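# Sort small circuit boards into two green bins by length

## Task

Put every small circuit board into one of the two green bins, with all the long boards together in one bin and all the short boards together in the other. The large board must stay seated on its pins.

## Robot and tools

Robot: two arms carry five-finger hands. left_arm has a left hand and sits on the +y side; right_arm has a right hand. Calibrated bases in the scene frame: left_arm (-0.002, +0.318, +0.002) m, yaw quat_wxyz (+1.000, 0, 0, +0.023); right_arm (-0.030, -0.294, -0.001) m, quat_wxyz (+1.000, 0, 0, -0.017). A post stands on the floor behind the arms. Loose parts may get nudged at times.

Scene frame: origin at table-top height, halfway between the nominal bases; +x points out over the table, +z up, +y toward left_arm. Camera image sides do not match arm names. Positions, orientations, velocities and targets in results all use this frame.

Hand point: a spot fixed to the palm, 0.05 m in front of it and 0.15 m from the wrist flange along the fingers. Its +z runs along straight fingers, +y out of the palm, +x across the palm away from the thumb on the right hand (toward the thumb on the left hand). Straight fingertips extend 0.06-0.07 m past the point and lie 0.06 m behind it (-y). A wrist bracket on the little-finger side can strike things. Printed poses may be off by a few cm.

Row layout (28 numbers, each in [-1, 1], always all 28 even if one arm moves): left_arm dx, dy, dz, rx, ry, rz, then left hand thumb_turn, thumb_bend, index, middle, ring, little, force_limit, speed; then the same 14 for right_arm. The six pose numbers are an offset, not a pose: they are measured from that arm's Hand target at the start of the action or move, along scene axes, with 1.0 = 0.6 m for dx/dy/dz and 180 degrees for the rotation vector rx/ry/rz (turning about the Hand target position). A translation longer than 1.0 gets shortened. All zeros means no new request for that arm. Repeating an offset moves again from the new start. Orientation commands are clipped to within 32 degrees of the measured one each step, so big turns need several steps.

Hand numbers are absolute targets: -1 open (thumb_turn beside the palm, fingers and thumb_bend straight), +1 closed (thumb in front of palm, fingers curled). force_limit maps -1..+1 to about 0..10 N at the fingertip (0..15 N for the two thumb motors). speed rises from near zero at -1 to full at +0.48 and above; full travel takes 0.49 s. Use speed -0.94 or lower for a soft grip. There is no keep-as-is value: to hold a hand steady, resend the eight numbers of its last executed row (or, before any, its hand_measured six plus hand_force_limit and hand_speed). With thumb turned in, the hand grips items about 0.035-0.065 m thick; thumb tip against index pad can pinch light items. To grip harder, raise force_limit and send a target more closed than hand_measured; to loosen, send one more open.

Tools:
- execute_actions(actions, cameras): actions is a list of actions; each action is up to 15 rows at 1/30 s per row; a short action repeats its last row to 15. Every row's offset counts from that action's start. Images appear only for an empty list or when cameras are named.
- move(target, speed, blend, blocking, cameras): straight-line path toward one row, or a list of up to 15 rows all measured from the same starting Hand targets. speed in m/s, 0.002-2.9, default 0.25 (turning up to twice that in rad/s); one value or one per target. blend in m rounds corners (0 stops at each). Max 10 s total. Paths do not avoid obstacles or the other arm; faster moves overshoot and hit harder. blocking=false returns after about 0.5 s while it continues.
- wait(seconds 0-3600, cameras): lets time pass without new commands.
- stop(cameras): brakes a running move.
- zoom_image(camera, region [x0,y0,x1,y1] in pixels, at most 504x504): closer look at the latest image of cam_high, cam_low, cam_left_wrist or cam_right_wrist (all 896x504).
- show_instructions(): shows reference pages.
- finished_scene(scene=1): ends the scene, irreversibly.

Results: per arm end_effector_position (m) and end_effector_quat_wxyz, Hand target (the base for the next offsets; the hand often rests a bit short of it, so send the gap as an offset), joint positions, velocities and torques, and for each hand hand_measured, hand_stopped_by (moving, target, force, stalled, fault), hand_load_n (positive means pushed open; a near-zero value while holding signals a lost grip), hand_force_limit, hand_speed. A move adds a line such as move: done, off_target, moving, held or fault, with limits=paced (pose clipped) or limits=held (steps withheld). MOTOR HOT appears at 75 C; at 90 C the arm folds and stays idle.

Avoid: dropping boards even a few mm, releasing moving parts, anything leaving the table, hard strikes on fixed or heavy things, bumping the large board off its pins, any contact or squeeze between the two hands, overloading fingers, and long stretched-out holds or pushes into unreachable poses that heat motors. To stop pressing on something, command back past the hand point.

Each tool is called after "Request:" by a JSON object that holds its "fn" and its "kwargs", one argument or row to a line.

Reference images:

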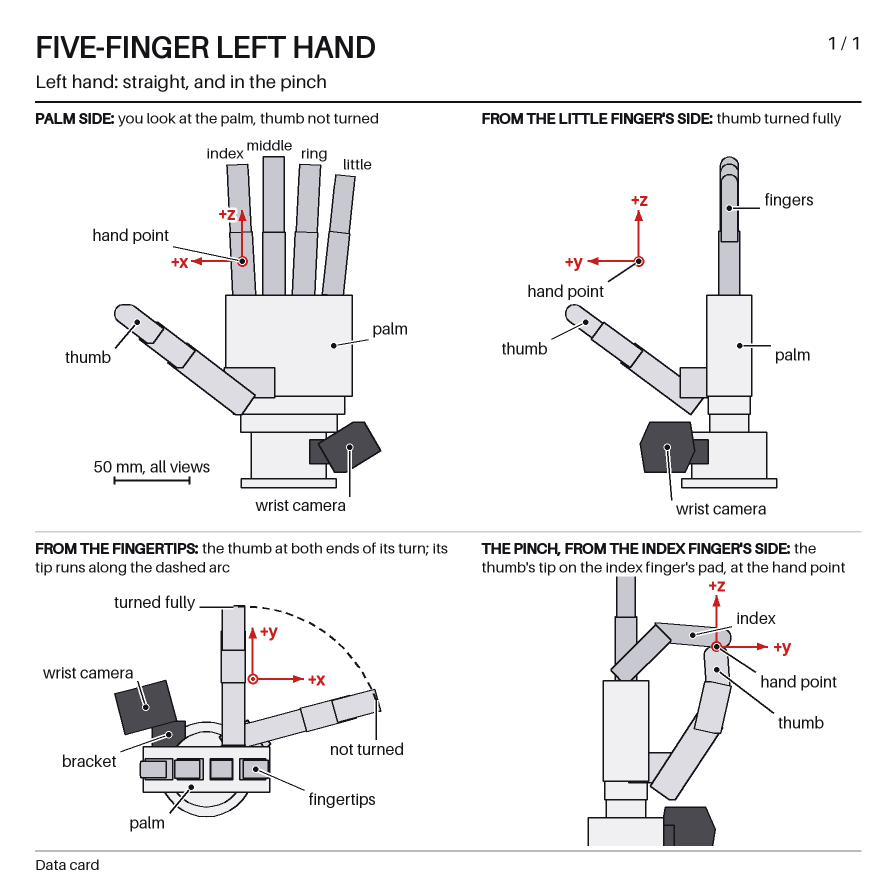

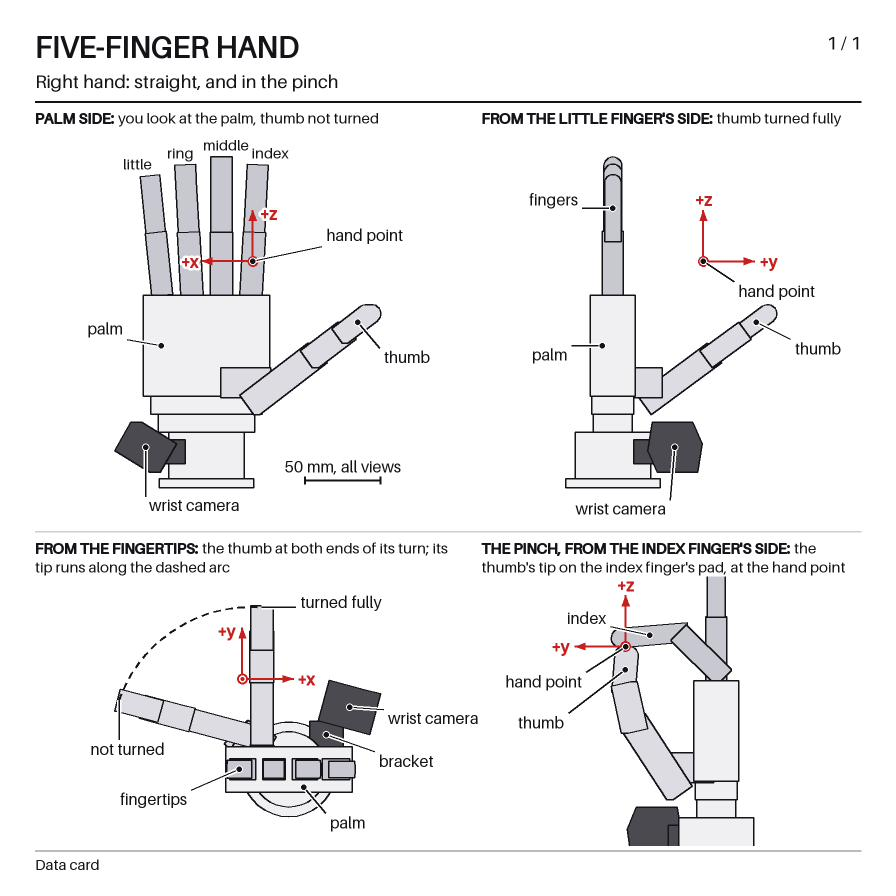

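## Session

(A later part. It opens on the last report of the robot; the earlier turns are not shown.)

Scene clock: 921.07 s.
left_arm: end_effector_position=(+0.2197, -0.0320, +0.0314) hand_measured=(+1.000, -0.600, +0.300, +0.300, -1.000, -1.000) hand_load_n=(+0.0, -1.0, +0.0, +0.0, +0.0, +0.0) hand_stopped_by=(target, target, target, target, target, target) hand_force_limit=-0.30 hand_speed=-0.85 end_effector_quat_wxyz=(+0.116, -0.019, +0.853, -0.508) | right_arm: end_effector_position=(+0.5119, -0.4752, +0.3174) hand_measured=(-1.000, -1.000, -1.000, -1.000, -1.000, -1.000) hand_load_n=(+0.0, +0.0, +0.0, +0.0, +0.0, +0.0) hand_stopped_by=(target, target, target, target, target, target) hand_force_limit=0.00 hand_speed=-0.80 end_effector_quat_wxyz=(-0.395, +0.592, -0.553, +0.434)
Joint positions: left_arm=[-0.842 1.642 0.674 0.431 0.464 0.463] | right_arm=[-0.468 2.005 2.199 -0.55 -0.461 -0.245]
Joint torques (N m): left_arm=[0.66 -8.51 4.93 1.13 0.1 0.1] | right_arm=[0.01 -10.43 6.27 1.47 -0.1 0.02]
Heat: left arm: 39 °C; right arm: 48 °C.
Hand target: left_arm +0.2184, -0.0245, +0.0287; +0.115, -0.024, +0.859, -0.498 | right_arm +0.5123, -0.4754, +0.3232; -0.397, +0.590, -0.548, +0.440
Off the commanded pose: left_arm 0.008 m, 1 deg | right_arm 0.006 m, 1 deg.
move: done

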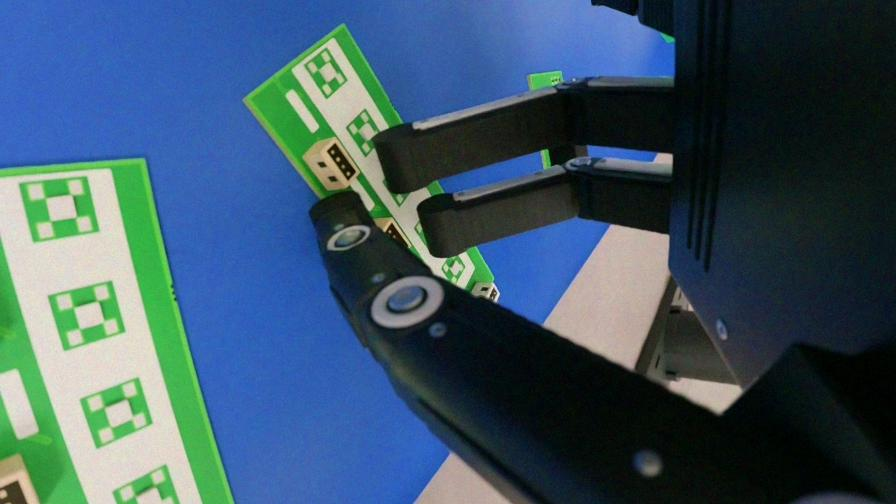

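Request:
{"fn": "move", "kwargs": {
  "target": [
    [0,0,0.02,0,0,0,1,-0.6,0.3,0.3,-1,-1,-0.3,-0.85,0,0,0,0,0,0,-1,-1,-1,-1,-1,-1,0,-0.8],
    [0,0,0.035,0,0,0,1,-0.44,-0.46,-0.46,-1,-1,-0.3,-0.3,0,0,0,0,0,0,-1,-1,-1,-1,-1,-1,0,-0.8]
  ],
  "speed": 0.06,
  "cameras": ["cam_left_wrist"]
}}

Scene clock: 987.43 s.
left_arm: end_effector_position=(+0.2130, -0.0249, +0.0412) hand_measured=(+1.000, -0.440, -0.460, -0.460, -1.000, -1.000) hand_load_n=(+0.0, +0.0, -0.5, +0.0, +0.0, +0.0) hand_stopped_by=(target, target, target, target, target, target) hand_force_limit=-0.30 hand_speed=-0.30 end_effector_quat_wxyz=(+0.105, -0.024, +0.862, -0.496) | right_arm: end_effector_position=(+0.5119, -0.4752, +0.3174) hand_measured=(-1.000, -1.000, -1.000, -1.000, -1.000, -1.000) hand_load_n=(+0.0, +0.0, +0.0, +0.0, -0.5, +0.0) hand_stopped_by=(target, target, target, target, target, target) hand_force_limit=0.00 hand_speed=-0.80 end_effector_quat_wxyz=(-0.395, +0.592, -0.553, +0.434)
Joint positions: left_arm=[-0.842 1.583 0.696 0.313 0.464 0.463] | right_arm=[-0.468 2.005 2.199 -0.55 -0.461 -0.245]
Joint torques (N m): left_arm=[0.69 -8.43 6.84 1.25 0.13 0.1] | right_arm=[0.01 -10.43 6.31 1.44 -0.09 0.02]
Heat: left arm: 39 °C; right arm: 48 °C.
Hand target: left_arm +0.2184, -0.0246, +0.0499; +0.115, -0.024, +0.859, -0.498 | right_arm +0.5123, -0.4754, +0.3232; -0.397, +0.590, -0.548, +0.440
Off the commanded pose: left_arm 0.010 m, 1 deg | right_arm 0.006 m, 1 deg.
move: done

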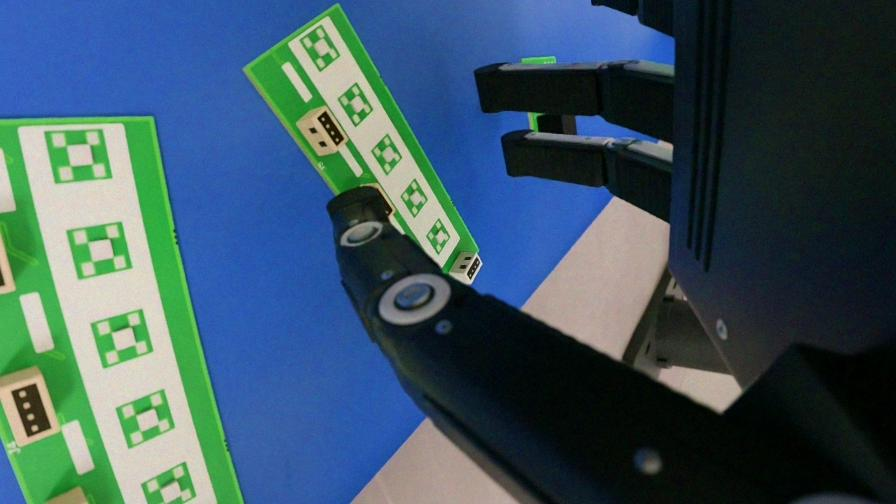

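Request:
{"fn": "move", "kwargs": {
  "target": [-0.014,0.0233,-0.0415,0,0,0.054,1,-0.44,-0.46,-0.46,-1,-1,-0.3,-0.3,0,0,0,0,0,0,-1,-1,-1,-1,-1,-1,0,-0.8],
  "speed": 0.06,
  "cameras": ["cam_left_wrist"]
}}

Scene clock: 1024.83 s.
left_arm: end_effector_position=(+0.2142, -0.0156, +0.0291) hand_measured=(+1.000, -0.440, -0.460, -0.460, -1.000, -1.000) hand_load_n=(+0.0, +0.5, +0.0, +0.0, -0.5, +0.0) hand_stopped_by=(target, target, target, target, target, target) hand_force_limit=-0.30 hand_speed=-0.30 end_effector_quat_wxyz=(+0.155, -0.092, +0.852, -0.491) | right_arm: end_effector_position=(+0.5119, -0.4752, +0.3174) hand_measured=(-1.000, -1.000, -1.000, -1.000, -1.000, -1.000) hand_load_n=(+0.0, +0.0, +0.0, +0.0, +0.0, +0.0) hand_stopped_by=(target, target, target, target, target, target) hand_force_limit=0.00 hand_speed=-0.80 end_effector_quat_wxyz=(-0.395, +0.592, -0.553, +0.434)
Joint positions: left_arm=[-0.892 1.548 0.565 0.475 0.274 0.348] | right_arm=[-0.468 2.005 2.199 -0.55 -0.461 -0.245]
Joint torques (N m): left_arm=[-0.57 -7.2 3.75 1.53 -0.05 -0.02] | right_arm=[0.02 -10.39 6.35 1.44 -0.1 0.03]
Heat: left arm: 40 °C; right arm: 48 °C.
Hand target: left_arm +0.2100, -0.0106, +0.0249; +0.157, -0.096, +0.854, -0.486 | right_arm +0.5123, -0.4754, +0.3232; -0.397, +0.590, -0.548, +0.440
Off the commanded pose: left_arm 0.008 m, 1 deg | right_arm 0.006 m, 1 deg.
move: done

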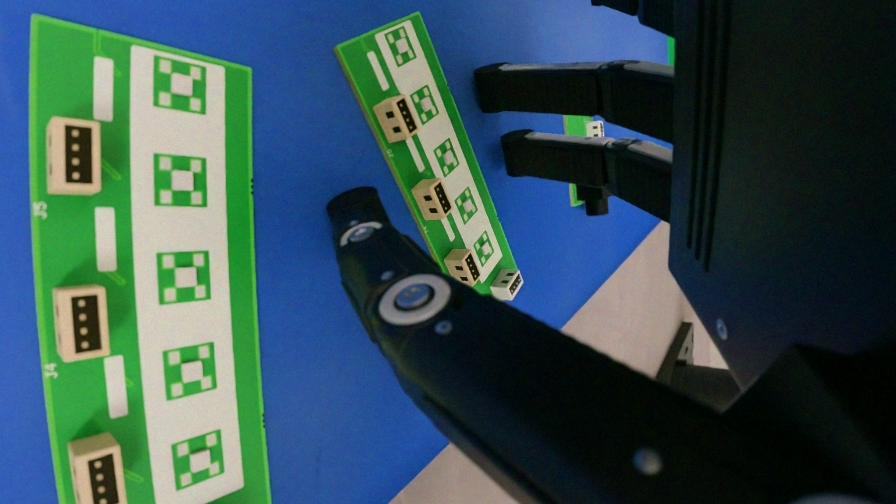

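Request:
{"fn": "move", "kwargs": {
  "target": [0.001,-0.004,-0.004,0,0,0,1,-0.44,-0.1,-0.1,-1,-1,0,-0.8,0,0,0,0,0,0,-1,-1,-1,-1,-1,-1,0,-0.8],
  "speed": 0.06,
  "cameras": ["cam_left_wrist"]
}}

Scene clock: 1041.23 s.
left_arm: end_effector_position=(+0.2173, -0.0191, +0.0335) hand_measured=(+1.000, -0.440, -0.100, -0.100, -1.000, -1.000) hand_load_n=(+0.0, +0.0, +0.0, +0.5, +0.0, +0.0) hand_stopped_by=(target, target, target, target, target, target) hand_force_limit=0.00 hand_speed=-0.80 end_effector_quat_wxyz=(+0.164, -0.091, +0.846, -0.498) | right_arm: end_effector_position=(+0.5119, -0.4752, +0.3174) hand_measured=(-1.000, -1.000, -1.000, -1.000, -1.000, -1.000) hand_load_n=(+0.0, +0.0, +0.0, +0.0, +0.0, -0.5) hand_stopped_by=(target, target, target, target, target, target) hand_force_limit=0.00 hand_speed=-0.80 end_effector_quat_wxyz=(-0.395, +0.592, -0.553, +0.434)
Joint positions: left_arm=[-0.896 1.548 0.565 0.499 0.264 0.347] | right_arm=[-0.468 2.005 2.199 -0.55 -0.461 -0.245]
Joint torques (N m): left_arm=[-0.64 -5.82 4.01 1.45 -0.01 -0.04] | right_arm=[0.02 -10.4 6.24 1.45 -0.08 -0.01]
Heat: left arm: 41 °C; right arm: 48 °C.
Hand target: left_arm +0.2107, -0.0130, +0.0225; +0.157, -0.097, +0.854, -0.486 | right_arm +0.5123, -0.4754, +0.3232; -0.397, +0.590, -0.548, +0.440
Off the commanded pose: left_arm 0.014 m, 2 deg | right_arm 0.006 m, 1 deg.
move: off_target (left_arm)

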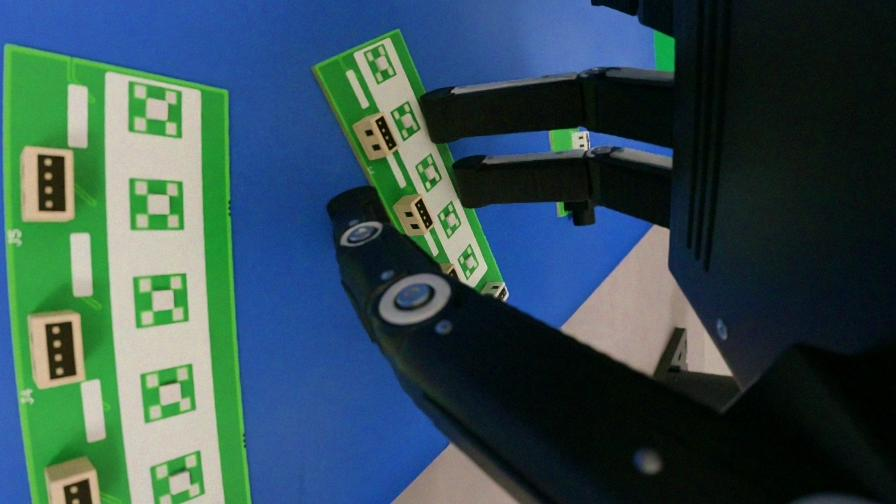

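Request:
{"fn": "move", "kwargs": {
  "target": [0.0,0,-0.02,0,0,0,1,-0.44,-0.1,-0.1,-1,-1,0,-0.8,0,0,0,0,0,0,-1,-1,-1,-1,-1,-1,0,-0.8],
  "speed": 0.06,
  "cameras": ["cam_left_wrist"]
}}

Scene clock: 1048.00 s.
left_arm: end_effector_position=(+0.2188, -0.0207, +0.0328) hand_measured=(+1.000, -0.440, -0.100, -0.100, -1.000, -1.000) hand_load_n=(+0.0, +0.0, +0.0, +0.0, +0.0, +0.0) hand_stopped_by=(target, target, target, target, target, target) hand_force_limit=0.00 hand_speed=-0.80 end_effector_quat_wxyz=(+0.170, -0.088, +0.840, -0.507) | right_arm: end_effector_position=(+0.5119, -0.4752, +0.3174) hand_measured=(-1.000, -1.000, -1.000, -1.000, -1.000, -1.000) hand_load_n=(+0.0, +0.0, +0.0, +0.0, +0.0, +0.0) hand_stopped_by=(target, target, target, target, target, target) hand_force_limit=0.00 hand_speed=-0.80 end_effector_quat_wxyz=(-0.395, +0.592, -0.553, +0.434)
Joint positions: left_arm=[-0.896 1.561 0.545 0.558 0.264 0.347] | right_arm=[-0.468 2.005 2.199 -0.55 -0.461 -0.245]
Joint torques (N m): left_arm=[-0.57 -3.59 3.63 1.49 -0.01 -0.05] | right_arm=[-0.03 -10.39 6.28 1.45 -0.09 0.03]
Heat: left arm: 42 °C; right arm: 48 °C.
Hand target: left_arm +0.2105, -0.0129, +0.0104; +0.157, -0.097, +0.854, -0.486 | right_arm +0.5123, -0.4754, +0.3232; -0.397, +0.590, -0.548, +0.440
Off the commanded pose: left_arm 0.025 m, 3 deg | right_arm 0.006 m, 1 deg.
move: off_target (left_arm)

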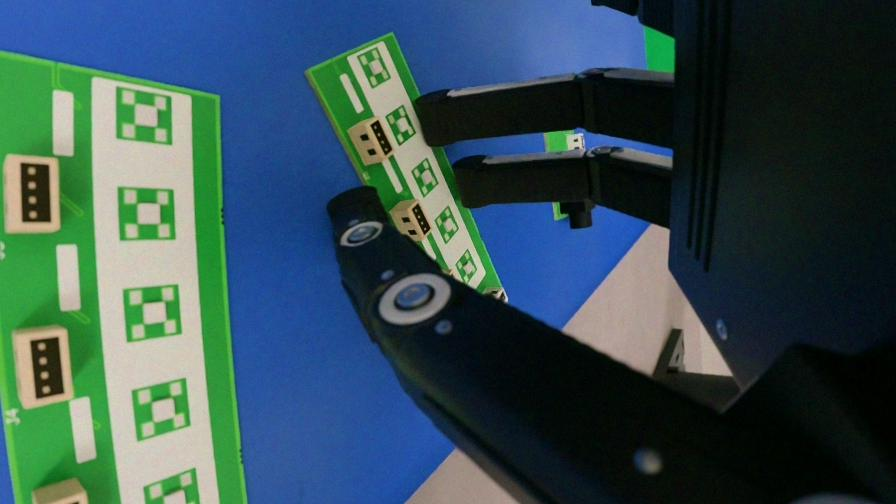

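Request:
{"fn": "move", "kwargs": {
  "target": [0.0,0,0.0,0,0,0,1,-0.44,0.1,0.1,-1,-1,0,-0.8,0,0,0,0,0,0,-1,-1,-1,-1,-1,-1,0,-0.8],
  "speed": 0.06,
  "cameras": ["cam_left_wrist"]
}}

Scene clock: 1055.03 s.
left_arm: end_effector_position=(+0.2193, -0.0206, +0.0328) hand_measured=(+1.000, -0.440, +0.100, +0.100, -1.000, -1.000) hand_load_n=(+0.0, +0.0, +0.0, +0.0, +0.0, +0.0) hand_stopped_by=(target, target, target, target, target, target) hand_force_limit=0.00 hand_speed=-0.80 end_effector_quat_wxyz=(+0.171, -0.089, +0.840, -0.507) | right_arm: end_effector_position=(+0.5119, -0.4752, +0.3174) hand_measured=(-1.000, -1.000, -1.000, -1.000, -1.000, -1.000) hand_load_n=(+0.0, +0.0, +0.0, +0.0, +0.0, +0.0) hand_stopped_by=(target, target, target, target, target, target) hand_force_limit=0.00 hand_speed=-0.80 end_effector_quat_wxyz=(-0.395, +0.592, -0.553, +0.434)
Joint positions: left_arm=[-0.896 1.561 0.545 0.558 0.261 0.347] | right_arm=[-0.468 2.005 2.199 -0.55 -0.461 -0.245]
Joint torques (N m): left_arm=[-0.58 -3.59 3.66 1.51 0.04 -0.03] | right_arm=[-0.06 -10.43 6.32 1.46 -0.09 0.03]
Heat: left arm: 42 °C; right arm: 48 °C.
Hand target: left_arm +0.2105, -0.0129, +0.0104; +0.157, -0.097, +0.854, -0.486 | right_arm +0.5123, -0.4754, +0.3232; -0.397, +0.590, -0.548, +0.440
Off the commanded pose: left_arm 0.025 m, 3 deg | right_arm 0.006 m, 1 deg.
move: done

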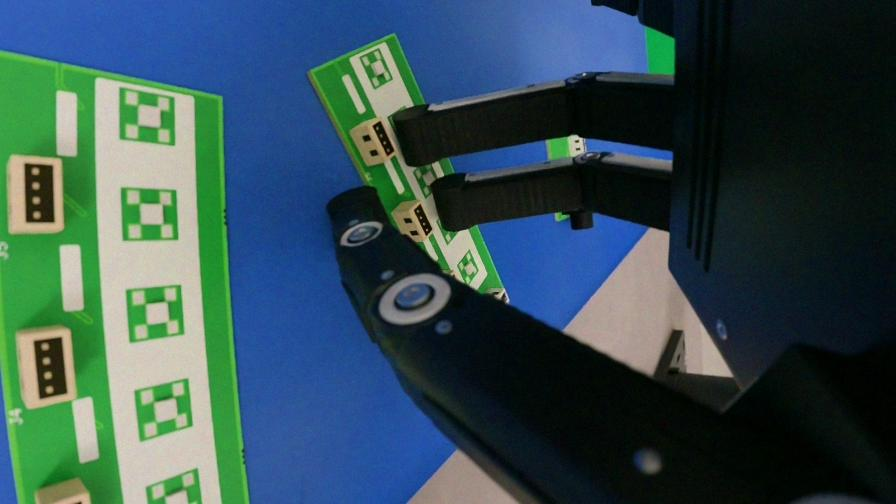

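Request:
{"fn": "move", "kwargs": {
  "target": [0.0,0,0.0,0,0,0,1,-0.44,0.3,0.3,-1,-1,0,-0.85,0,0,0,0,0,0,-1,-1,-1,-1,-1,-1,0,-0.8],
  "speed": 0.06,
  "cameras": ["cam_left_wrist"]
}}

Scene clock: 1065.37 s.
left_arm: end_effector_position=(+0.2196, -0.0208, +0.0332) hand_measured=(+1.000, -0.440, +0.300, +0.300, -1.000, -1.000) hand_load_n=(+0.0, +0.0, +0.0, +0.5, +0.0, -0.5) hand_stopped_by=(target, target, target, target, target, target) hand_force_limit=0.00 hand_speed=-0.85 end_effector_quat_wxyz=(+0.172, -0.089, +0.840, -0.508) | right_arm: end_effector_position=(+0.5119, -0.4752, +0.3174) hand_measured=(-1.000, -1.000, -1.000, -1.000, -1.000, -1.000) hand_load_n=(+0.0, +0.0, +0.0, +0.0, +0.0, +0.0) hand_stopped_by=(target, target, target, target, target, target) hand_force_limit=0.00 hand_speed=-0.80 end_effector_quat_wxyz=(-0.395, +0.592, -0.553, +0.434)
Joint positions: left_arm=[-0.896 1.561 0.545 0.56 0.261 0.347] | right_arm=[-0.468 2.005 2.199 -0.55 -0.461 -0.245]
Joint torques (N m): left_arm=[-0.57 -3.62 3.64 1.47 0.02 -0.04] | right_arm=[0.02 -10.41 6.24 1.44 -0.09 0.02]
Heat: left arm: 42 °C; right arm: 48 °C.
Hand target: left_arm +0.2106, -0.0129, +0.0104; +0.157, -0.097, +0.854, -0.486 | right_arm +0.5123, -0.4754, +0.3232; -0.397, +0.590, -0.548, +0.440
Off the commanded pose: left_arm 0.026 m, 4 deg | right_arm 0.006 m, 1 deg.
move: done

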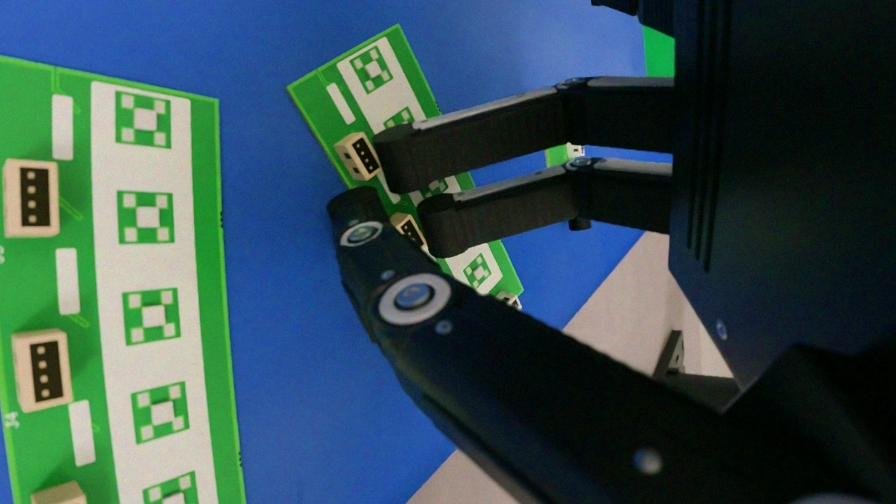

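Request:
{"fn": "move", "kwargs": {
  "target": [0.0,0,0.0,0,0,0,1,-0.44,0.45,0.45,-1,-1,0,-0.85,0,0,0,0,0,0,-1,-1,-1,-1,-1,-1,0,-0.8],
  "speed": 0.06,
  "cameras": ["cam_left_wrist"]
}}

Scene clock: 1076.43 s.
left_arm: end_effector_position=(+0.2196, -0.0208, +0.0332) hand_measured=(+1.000, -0.440, +0.450, +0.450, -1.000, -1.000) hand_load_n=(+0.0, +1.5, +0.0, +1.5, +0.0, +0.0) hand_stopped_by=(target, target, target, target, target, target) hand_force_limit=0.00 hand_speed=-0.85 end_effector_quat_wxyz=(+0.172, -0.089, +0.840, -0.508) | right_arm: end_effector_position=(+0.5119, -0.4752, +0.3174) hand_measured=(-1.000, -1.000, -1.000, -1.000, -1.000, -1.000) hand_load_n=(+0.0, +0.0, +0.0, +0.0, +0.0, +0.0) hand_stopped_by=(target, target, target, target, target, target) hand_force_limit=0.00 hand_speed=-0.80 end_effector_quat_wxyz=(-0.395, +0.592, -0.553, +0.434)
Joint positions: left_arm=[-0.896 1.561 0.545 0.56 0.261 0.347] | right_arm=[-0.468 2.005 2.199 -0.55 -0.461 -0.245]
Joint torques (N m): left_arm=[-0.61 -3.58 3.63 1.47 0.01 -0.04] | right_arm=[0.05 -10.39 6.32 1.44 -0.09 0.01]
Heat: left arm: 42 °C; right arm: 48 °C.
Hand target: left_arm +0.2106, -0.0129, +0.0104; +0.157, -0.097, +0.854, -0.486 | right_arm +0.5123, -0.4754, +0.3232; -0.397, +0.590, -0.548, +0.440
Off the commanded pose: left_arm 0.026 m, 4 deg | right_arm 0.006 m, 1 deg.
move: done

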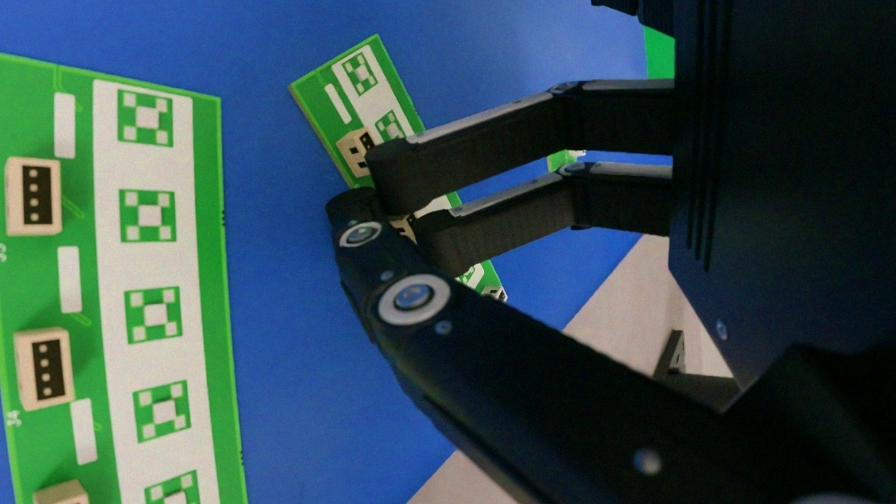

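Request:
{"fn": "move", "kwargs": {
  "target": [0.0,0,0.0,0,0,0,1,-0.44,0.6,0.6,-1,-1,0,-0.85,0,0,0,0,0,0,-1,-1,-1,-1,-1,-1,0,-0.8],
  "speed": 0.06,
  "cameras": ["cam_left_wrist"]
}}

Scene clock: 1081.40 s.
left_arm: end_effector_position=(+0.2196, -0.0208, +0.0332) hand_measured=(+1.000, -0.440, +0.600, +0.530, -1.000, -1.000) hand_load_n=(+0.5, +4.5, +0.0, +5.0, +0.0, +0.0) hand_stopped_by=(target, target, target, force, target, target) hand_force_limit=0.00 hand_speed=-0.85 end_effector_quat_wxyz=(+0.172, -0.089, +0.840, -0.508) | right_arm: end_effector_position=(+0.5119, -0.4752, +0.3174) hand_measured=(-1.000, -1.000, -1.000, -1.000, -1.000, -1.000) hand_load_n=(-0.5, +0.0, +0.0, +0.0, +0.0, +0.0) hand_stopped_by=(target, target, target, target, target, target) hand_force_limit=0.00 hand_speed=-0.80 end_effector_quat_wxyz=(-0.395, +0.592, -0.553, +0.434)
Joint positions: left_arm=[-0.896 1.561 0.545 0.56 0.261 0.347] | right_arm=[-0.468 2.005 2.199 -0.55 -0.461 -0.245]
Joint torques (N m): left_arm=[-0.58 -3.63 3.69 1.48 0.02 -0.04] | right_arm=[0.01 -10.41 6.23 1.47 -0.11 0.01]
Heat: left arm: 42 °C; right arm: 48 °C.
Hand target: left_arm +0.2105, -0.0129, +0.0104; +0.157, -0.097, +0.854, -0.486 | right_arm +0.5123, -0.4754, +0.3232; -0.397, +0.590, -0.548, +0.440
Off the commanded pose: left_arm 0.026 m, 4 deg | right_arm 0.006 m, 1 deg.
move: done

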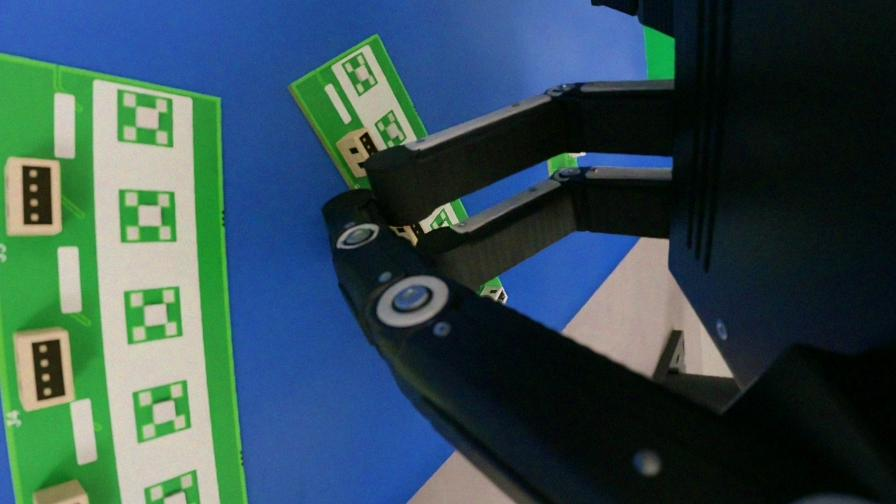

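Request:
{"fn": "move", "kwargs": {
  "target": [0.0,0,0.05,0,0,0,1,-0.44,0.6,0.6,-1,-1,0,-0.85,0,0,0,0,0,0,-1,-1,-1,-1,-1,-1,0,-0.8],
  "speed": 0.04,
  "cameras": ["cam_left_wrist"]
}}

Scene clock: 1087.53 s.
left_arm: end_effector_position=(+0.2101, -0.0099, +0.0322) hand_measured=(+1.000, -0.440, +0.600, +0.530, -1.000, -1.000) hand_load_n=(+0.5, +4.5, +0.0, +5.5, +0.0, +0.0) hand_stopped_by=(target, target, target, force, target, target) hand_force_limit=0.00 hand_speed=-0.85 end_effector_quat_wxyz=(+0.154, -0.096, +0.857, -0.483) | right_arm: end_effector_position=(+0.5119, -0.4752, +0.3174) hand_measured=(-1.000, -1.000, -1.000, -1.000, -1.000, -1.000) hand_load_n=(+0.0, +0.0, +0.0, +0.0, +0.0, +0.0) hand_stopped_by=(target, target, target, target, target, target) hand_force_limit=0.00 hand_speed=-0.80 end_effector_quat_wxyz=(-0.395, +0.592, -0.553, +0.434)
Joint positions: left_arm=[-0.896 1.508 0.565 0.415 0.261 0.347] | right_arm=[-0.468 2.005 2.199 -0.55 -0.461 -0.245]
Joint torques (N m): left_arm=[-0.61 -7.45 6.78 1.29 0.05 -0.04] | right_arm=[-0.02 -10.37 6.31 1.46 -0.1 0.03]
Heat: left arm: 42 °C; right arm: 48 °C.
Hand target: left_arm +0.2105, -0.0129, +0.0404; +0.157, -0.097, +0.854, -0.486 | right_arm +0.5123, -0.4754, +0.3232; -0.397, +0.590, -0.548, +0.440
Off the commanded pose: left_arm 0.009 m, 1 deg | right_arm 0.006 m, 1 deg.
move: done

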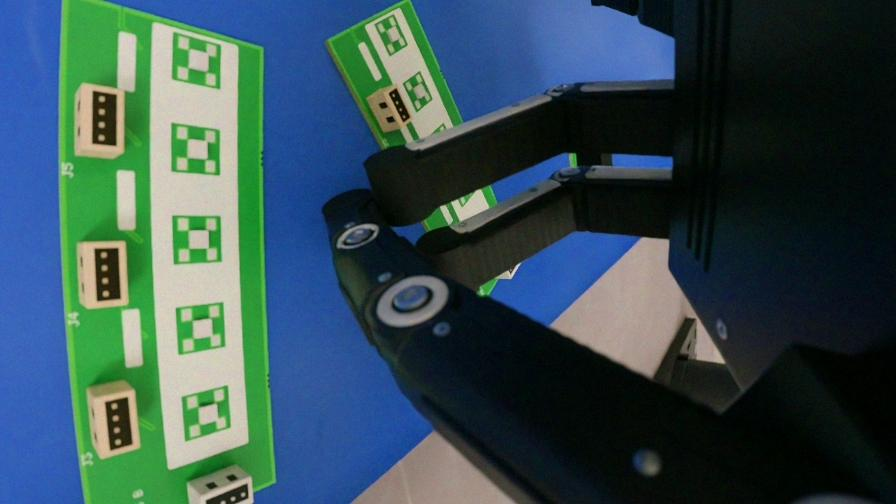

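Request:
{"fn": "move", "kwargs": {
  "target": [
    [0.0,0,0.08,0,0,0,1,-0.44,-0.46,-1,-1,-1,0,-0.3,0,0,0,0,0,0,-1,-1,-1,-1,-1,-1,0,-0.8],
    [0.0,0,0.08,0.0725,-0.2561,-0.0233,0.63,-0.48,-0.46,-1,-1,-1,0,-0.3,0,0,0,0,0,0,-1,-1,-1,-1,-1,-1,0,-0.8]
  ],
  "speed": 0.15,
  "cameras": ["all"]
}}

Scene clock: 1188.97 s.
left_arm: end_effector_position=(+0.2134, -0.0179, +0.1043) hand_measured=(+0.630, -0.480, -0.460, -1.000, -1.000, -1.000) hand_load_n=(+0.0, +0.0, -0.5, +0.0, +0.0, +0.0) hand_stopped_by=(target, target, target, target, target, target) hand_force_limit=0.00 hand_speed=-0.30 end_effector_quat_wxyz=(+0.475, +0.140, +0.767, -0.408) | right_arm: end_effector_position=(+0.5119, -0.4752, +0.3174) hand_measured=(-1.000, -1.000, -1.000, -1.000, -1.000, -1.000) hand_load_n=(+0.0, +0.0, +0.0, +0.0, -0.5, +0.0) hand_stopped_by=(target, target, target, target, target, target) hand_force_limit=0.00 hand_speed=-0.80 end_effector_quat_wxyz=(-0.395, +0.592, -0.553, +0.434)
Joint positions: left_arm=[-1.293 1.367 0.44 0.694 -0.349 0.961] | right_arm=[-0.468 2.005 2.199 -0.55 -0.461 -0.245]
Joint torques (N m): left_arm=[-0.66 -2.71 4.12 1.7 -0.14 0.14] | right_arm=[-0.08 -10.43 6.31 1.46 -0.1 0]
Heat: left arm: 40 °C; right arm: 48 °C.
Hand target: left_arm +0.2106, -0.0129, +0.0885; +0.470, +0.149, +0.776, -0.393 | right_arm +0.5123, -0.4754, +0.3232; -0.397, +0.590, -0.548, +0.440
Off the commanded pose: left_arm 0.017 m, 2 deg | right_arm 0.006 m, 1 deg.
move: off_target (left_arm); target 2's new numbers were sent with left_arm's hand 0.017 m and 2 deg from that target

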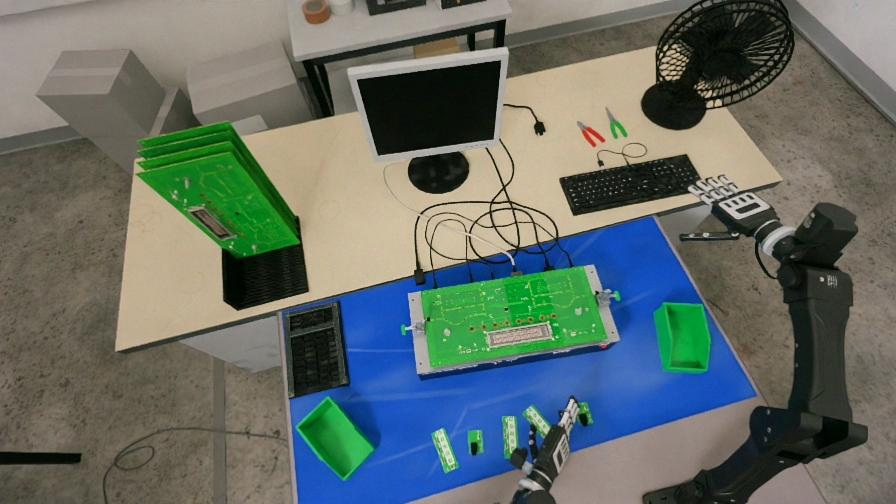

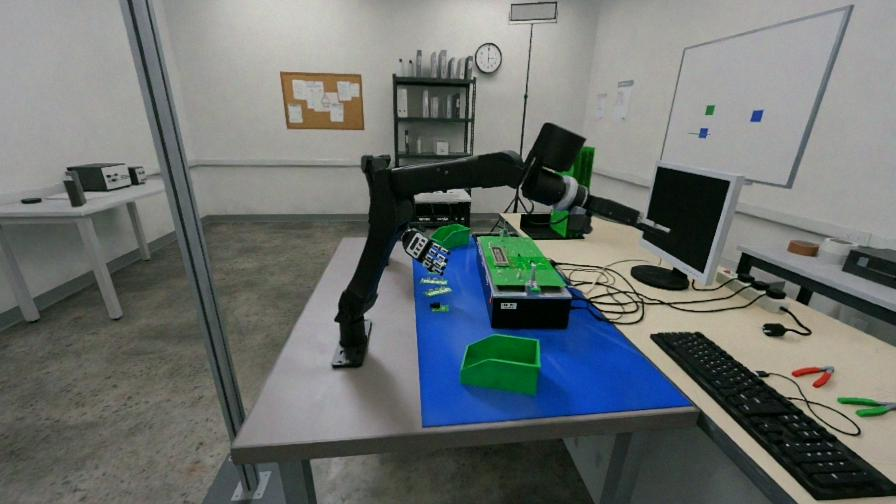

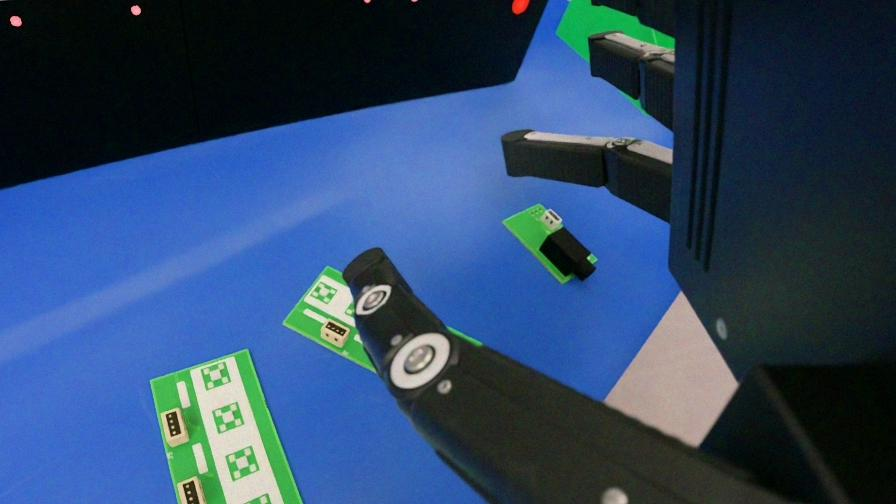

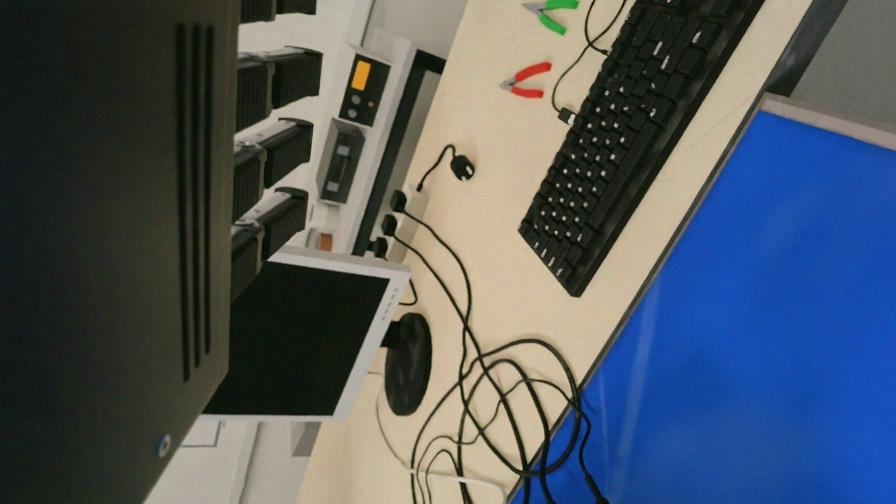

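Request:
{"fn": "zoom_image", "kwargs": {
  "camera": "cam_left_wrist",
  "region": [250, 220, 502, 400]
}}

Request:
{"fn": "zoom_image", "kwargs": {
  "camera": "cam_high",
  "region": [420, 380, 620, 480]
}}

Scaled by 2.000 from the camera's image (finer frame: 1280x720).

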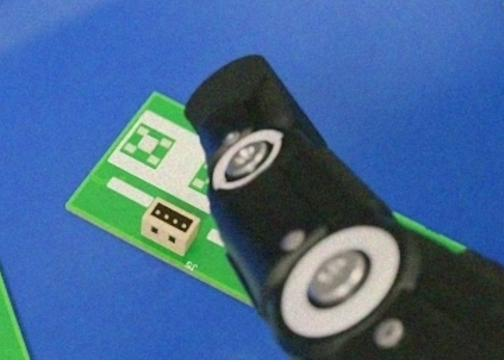

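Scaled by 2.520 from the camera's image (finer frame: 1280x720).

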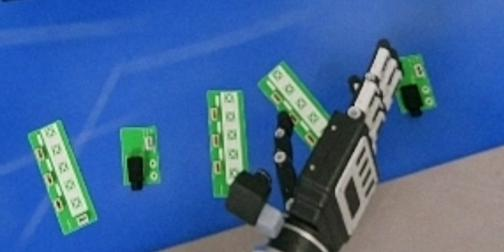

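Request:
{"fn": "move", "kwargs": {
  "target": [-0.0058,0,-0.087,0,0,0.0556,0.63,-0.48,-0.46,-1,-1,-1,0,-0.3,0,0,0,0,0,0,-1,-1,-1,-1,-1,-1,0,-0.8],
  "speed": 0.1,
  "cameras": ["cam_left_wrist"]
}}

Scene clock: 1223.13 s.
left_arm: end_effector_position=(+0.2098, -0.0165, +0.0482) hand_measured=(+0.630, -0.480, -0.460, -1.000, -1.000, -1.000) hand_load_n=(+0.0, +0.0, +0.0, +0.0, +0.0, +0.0) hand_stopped_by=(target, target, target, target, target, target) hand_force_limit=0.00 hand_speed=-0.30 end_effector_quat_wxyz=(+0.507, +0.078, +0.780, -0.360) | right_arm: end_effector_position=(+0.5119, -0.4752, +0.3174) hand_measured=(-1.000, -1.000, -1.000, -1.000, -1.000, -1.000) hand_load_n=(+0.0, +0.0, +0.0, +0.0, +0.0, +0.0) hand_stopped_by=(target, target, target, target, target, target) hand_force_limit=0.00 hand_speed=-0.80 end_effector_quat_wxyz=(-0.395, +0.592, -0.553, +0.434)
Joint positions: left_arm=[-1.404 1.681 0.424 0.972 -0.623 0.884] | right_arm=[-0.468 2.005 2.199 -0.55 -0.461 -0.245]
Joint torques (N m): left_arm=[-0.65 -3.82 3.67 1.59 -0.2 -0.04] | right_arm=[-0.02 -10.41 6.24 1.45 -0.1 0.03]
Heat: left arm: 43 °C; right arm: 48 °C.
Hand target: left_arm +0.2070, -0.0129, +0.0362; +0.503, +0.081, +0.786, -0.350 | right_arm +0.5123, -0.4754, +0.3232; -0.397, +0.590, -0.548, +0.440
Off the commanded pose: left_arm 0.013 m, 1 deg | right_arm 0.006 m, 1 deg.
move: off_target (left_arm)

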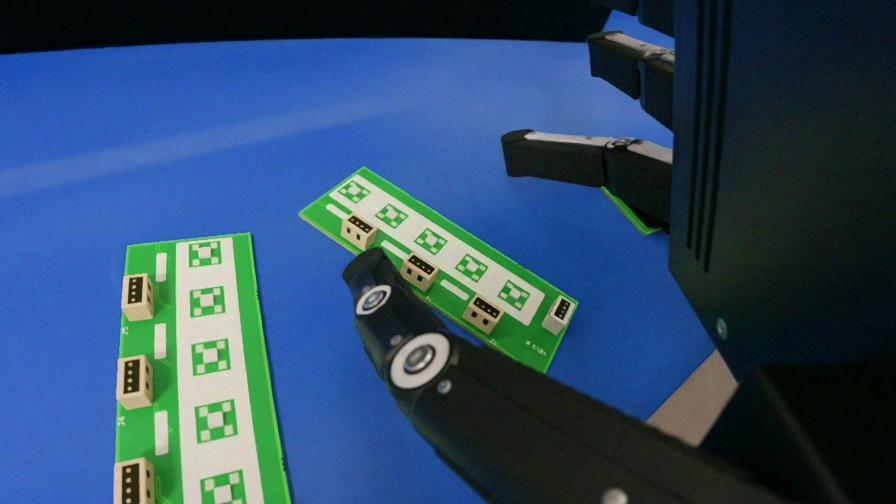

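Request:
{"fn": "move", "kwargs": {
  "target": [-0.003,-0.002,-0.02,0,0,0,0.63,-0.4,-0.46,-1,-1,-1,0,-0.3,0,0,0,0,0,0,-1,-1,-1,-1,-1,-1,0,-0.8],
  "speed": 0.05,
  "cameras": ["cam_left_wrist"]
}}

Scene clock: 1252.83 s.
left_arm: end_effector_position=(+0.2086, -0.0207, +0.0389) hand_measured=(+0.630, -0.400, -0.460, -1.000, -1.000, -1.000) hand_load_n=(+0.5, +0.5, +0.0, +0.0, +0.0, +0.0) hand_stopped_by=(target, target, target, target, target, target) hand_force_limit=0.00 hand_speed=-0.30 end_effector_quat_wxyz=(+0.507, +0.076, +0.778, -0.363) | right_arm: end_effector_position=(+0.5119, -0.4752, +0.3174) hand_measured=(-1.000, -1.000, -1.000, -1.000, -1.000, -1.000) hand_load_n=(+0.0, +0.0, -0.5, +0.0, +0.0, +0.0) hand_stopped_by=(target, target, target, target, target, target) hand_force_limit=0.00 hand_speed=-0.80 end_effector_quat_wxyz=(-0.395, +0.592, -0.553, +0.434)
Joint positions: left_arm=[-1.412 1.747 0.424 1.045 -0.63 0.88] | right_arm=[-0.468 2.005 2.199 -0.55 -0.461 -0.245]
Joint torques (N m): left_arm=[-0.65 -4.07 2.85 1.61 -0.21 -0.05] | right_arm=[-0.02 -10.43 6.31 1.47 -0.09 0.01]
Heat: left arm: 43 °C; right arm: 47 °C.
Hand target: left_arm +0.2052, -0.0142, +0.0243; +0.503, +0.081, +0.786, -0.351 | right_arm +0.5123, -0.4754, +0.3232; -0.397, +0.590, -0.548, +0.440
Off the commanded pose: left_arm 0.016 m, 2 deg | right_arm 0.006 m, 1 deg.
move: off_target (left_arm)

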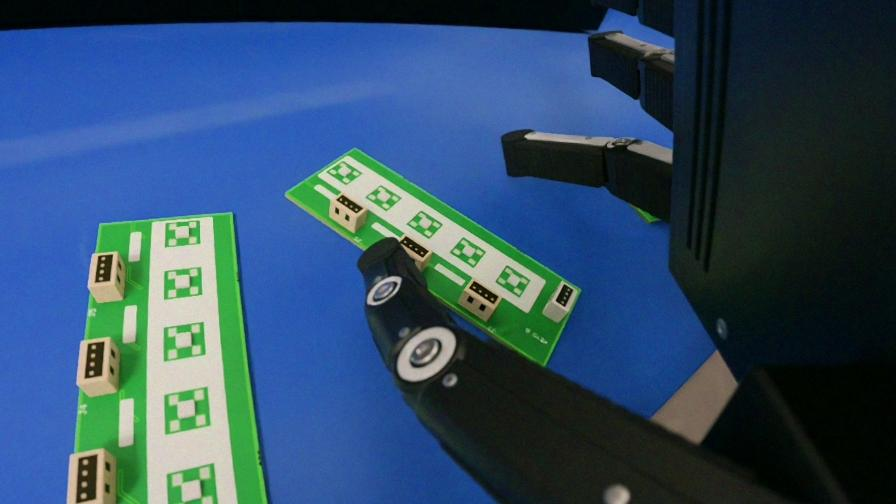

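Request:
{"fn": "move", "kwargs": {
  "target": [-0.003,0.008,-0.012,0,0,0,0.63,-0.4,-0.46,-1,-1,-1,0,-0.3,0,0,0,0,0,0,-1,-1,-1,-1,-1,-1,0,-0.8],
  "speed": 0.05,
  "cameras": ["cam_left_wrist"]
}}

Scene clock: 1262.40 s.
left_arm: end_effector_position=(+0.2070, -0.0157, +0.0313) hand_measured=(+0.630, -0.400, -0.460, -1.000, -1.000, -1.000) hand_load_n=(+0.0, +0.0, +0.0, +0.0, +0.0, +0.0) hand_stopped_by=(target, target, target, target, target, target) hand_force_limit=0.00 hand_speed=-0.30 end_effector_quat_wxyz=(+0.508, +0.075, +0.778, -0.362) | right_arm: end_effector_position=(+0.5119, -0.4752, +0.3174) hand_measured=(-1.000, -1.000, -1.000, -1.000, -1.000, -1.000) hand_load_n=(+0.0, +0.0, +0.0, +0.0, +0.0, +0.0) hand_stopped_by=(target, target, target, target, target, target) hand_force_limit=0.00 hand_speed=-0.80 end_effector_quat_wxyz=(-0.395, +0.592, -0.553, +0.434)
Joint positions: left_arm=[-1.415 1.776 0.398 1.099 -0.635 0.879] | right_arm=[-0.468 2.005 2.199 -0.55 -0.461 -0.245]
Joint torques (N m): left_arm=[-0.69 -4.01 2.66 1.59 -0.2 -0.04] | right_arm=[-0.02 -10.41 6.35 1.46 -0.11 0.02]
Heat: left arm: 43 °C; right arm: 47 °C.
Hand target: left_arm +0.2035, -0.0092, +0.0170; +0.503, +0.081, +0.786, -0.350 | right_arm +0.5123, -0.4754, +0.3232; -0.397, +0.590, -0.548, +0.440
Off the commanded pose: left_arm 0.016 m, 2 deg | right_arm 0.006 m, 1 deg.
move: off_target (left_arm)

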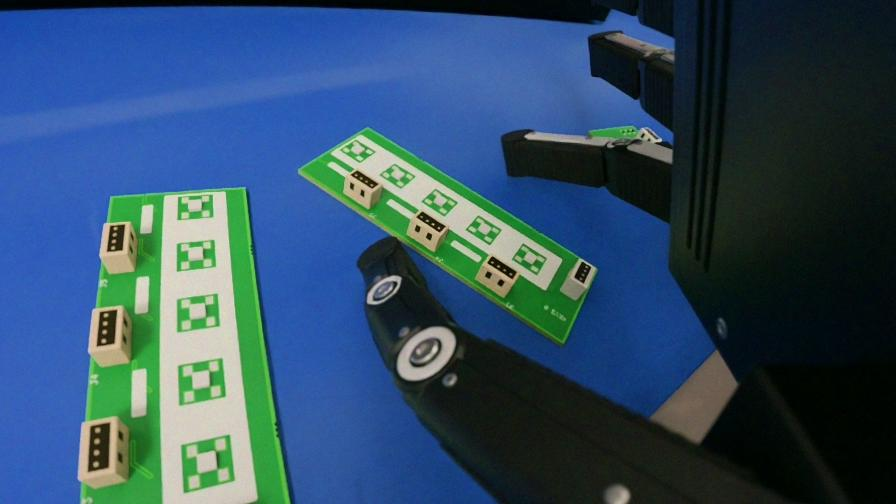

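Request:
{"fn": "move", "kwargs": {
  "target": [0,0,-0.01,0,0,0,0.63,-0.4,-0.46,-1,-1,-1,0,-0.3,0,0,0,0,0,0,-1,-1,-1,-1,-1,-1,0,-0.8],
  "speed": 0.05,
  "cameras": []
}}

Request:
{"fn": "move", "kwargs": {
  "target": [0,0,-0.008,0,0,0,0.63,-0.4,-0.46,-1,-1,-1,0,-0.3,0,0,0,0,0,0,-1,-1,-1,-1,-1,-1,0,-0.8],
  "speed": 0.05,
  "cameras": ["cam_left_wrist"]
}}

Scene clock: 1271.13 s.
left_arm: end_effector_position=(+0.2079, -0.0166, +0.0291) hand_measured=(+0.630, -0.400, -0.460, -1.000, -1.000, -1.000) hand_load_n=(-1.0, +0.0, +0.0, +0.0, +0.0, +0.0) hand_stopped_by=(target, target, target, target, target, target) hand_force_limit=0.00 hand_speed=-0.30 end_effector_quat_wxyz=(+0.512, +0.070, +0.774, -0.366) | right_arm: end_effector_position=(+0.5119, -0.4752, +0.3174) hand_measured=(-1.000, -1.000, -1.000, -1.000, -1.000, -1.000) hand_load_n=(-0.5, +0.0, +0.0, +0.0, +0.0, +0.0) hand_stopped_by=(target, target, target, target, target, target) hand_force_limit=0.00 hand_speed=-0.80 end_effector_quat_wxyz=(-0.395, +0.592, -0.553, +0.434)
Joint positions: left_arm=[-1.416 1.808 0.395 1.149 -0.643 0.879] | right_arm=[-0.468 2.005 2.199 -0.55 -0.461 -0.245]
Joint torques (N m): left_arm=[-0.54 -3.89 2.44 1.51 -0.11 -0.06] | right_arm=[0.02 -10.44 6.28 1.46 -0.09 0.02]
Heat: left arm: 43 °C; right arm: 47 °C.
Hand target: left_arm +0.2035, -0.0093, +0.0111; +0.503, +0.081, +0.786, -0.351 | right_arm +0.5123, -0.4754, +0.3232; -0.397, +0.590, -0.548, +0.440
Off the commanded pose: left_arm 0.020 m, 3 deg | right_arm 0.006 m, 1 deg.
move: off_target (left_arm)

Scene clock: 1271.80 s.
left_arm: end_effector_position=(+0.2079, -0.0170, +0.0283) hand_measured=(+0.630, -0.400, -0.460, -1.000, -1.000, -1.000) hand_load_n=(-3.0, +1.0, +0.0, +0.0, +0.0, +0.0) hand_stopped_by=(target, target, target, target, target, target) hand_force_limit=0.00 hand_speed=-0.30 end_effector_quat_wxyz=(+0.515, +0.065, +0.770, -0.370) | right_arm: end_effector_position=(+0.5119, -0.4752, +0.3174) hand_measured=(-1.000, -1.000, -1.000, -1.000, -1.000, -1.000) hand_load_n=(+0.0, +0.0, +0.0, +0.0, +0.0, +0.0) hand_stopped_by=(target, target, target, target, target, target) hand_force_limit=0.00 hand_speed=-0.80 end_effector_quat_wxyz=(-0.395, +0.592, -0.553, +0.434)
Joint positions: left_arm=[-1.42 1.83 0.39 1.191 -0.652 0.879] | right_arm=[-0.468 2.005 2.199 -0.55 -0.461 -0.245]
Joint torques (N m): left_arm=[-0.23 -3.58 2.44 1.37 -0.01 -0.06] | right_arm=[-0.01 -10.47 6.28 1.45 -0.09 0.03]
Heat: left arm: 43 °C; right arm: 47 °C.
Hand target: left_arm +0.2035, -0.0092, +0.0062; +0.503, +0.081, +0.786, -0.350 | right_arm +0.5123, -0.4754, +0.3232; -0.397, +0.590, -0.548, +0.440
Off the commanded pose: left_arm 0.024 m, 4 deg | right_arm 0.006 m, 1 deg.
move: off_target (left_arm)

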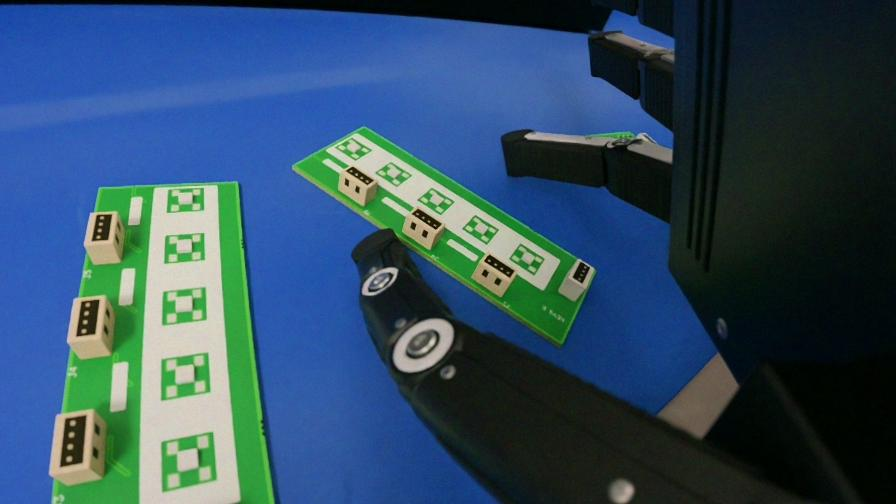

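Request:
{"fn": "move", "kwargs": {
  "target": [0,0,0.008,0.0126,0.0059,0,0.63,-0.4,-0.46,-1,-1,-1,0,-0.3,0,0,0,0,0,0,-1,-1,-1,-1,-1,-1,0,-0.8],
  "speed": 0.05,
  "cameras": ["cam_left_wrist"]
}}

Scene clock: 1284.30 s.
left_arm: end_effector_position=(+0.2070, -0.0133, +0.0248) hand_measured=(+0.630, -0.400, -0.460, -1.000, -1.000, -1.000) hand_load_n=(-3.0, +0.0, +0.0, +0.0, +0.0, +0.0) hand_stopped_by=(target, target, target, target, target, target) hand_force_limit=0.00 hand_speed=-0.30 end_effector_quat_wxyz=(+0.511, +0.074, +0.780, -0.353) | right_arm: end_effector_position=(+0.5119, -0.4752, +0.3174) hand_measured=(-1.000, -1.000, -1.000, -1.000, -1.000, -1.000) hand_load_n=(+0.0, +0.0, +0.0, +0.0, +0.0, +0.0) hand_stopped_by=(target, target, target, target, target, target) hand_force_limit=0.00 hand_speed=-0.80 end_effector_quat_wxyz=(-0.395, +0.592, -0.553, +0.434)
Joint positions: left_arm=[-1.421 1.805 0.399 1.113 -0.654 0.879] | right_arm=[-0.468 2.005 2.199 -0.55 -0.461 -0.245]
Joint torques (N m): left_arm=[0.21 -6.76 4.03 0.82 0.06 -0.15] | right_arm=[-0.01 -10.44 6.3 1.47 -0.08 0.01]
Heat: left arm: 43 °C; right arm: 47 °C.
Hand target: left_arm +0.2034, -0.0094, +0.0111; +0.494, +0.088, +0.797, -0.336 | right_arm +0.5123, -0.4754, +0.3232; -0.397, +0.590, -0.548, +0.440
Off the commanded pose: left_arm 0.015 m, 4 deg | right_arm 0.006 m, 1 deg.
move: off_target (left_arm)

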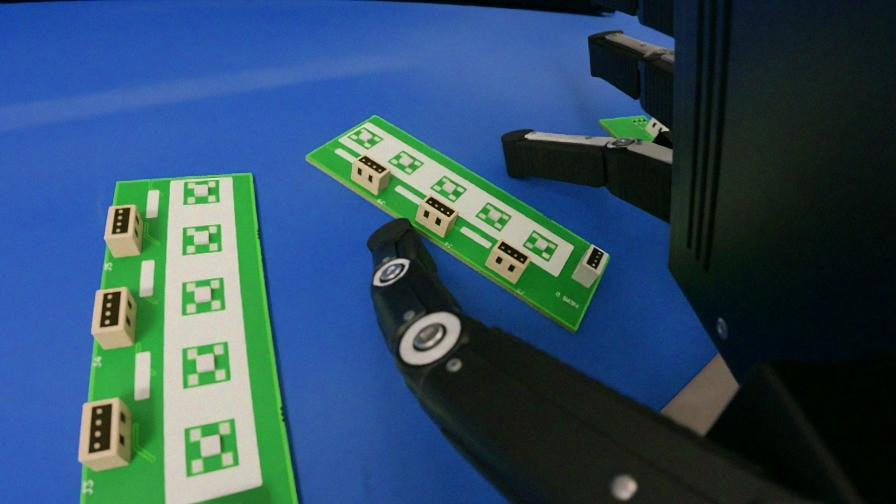

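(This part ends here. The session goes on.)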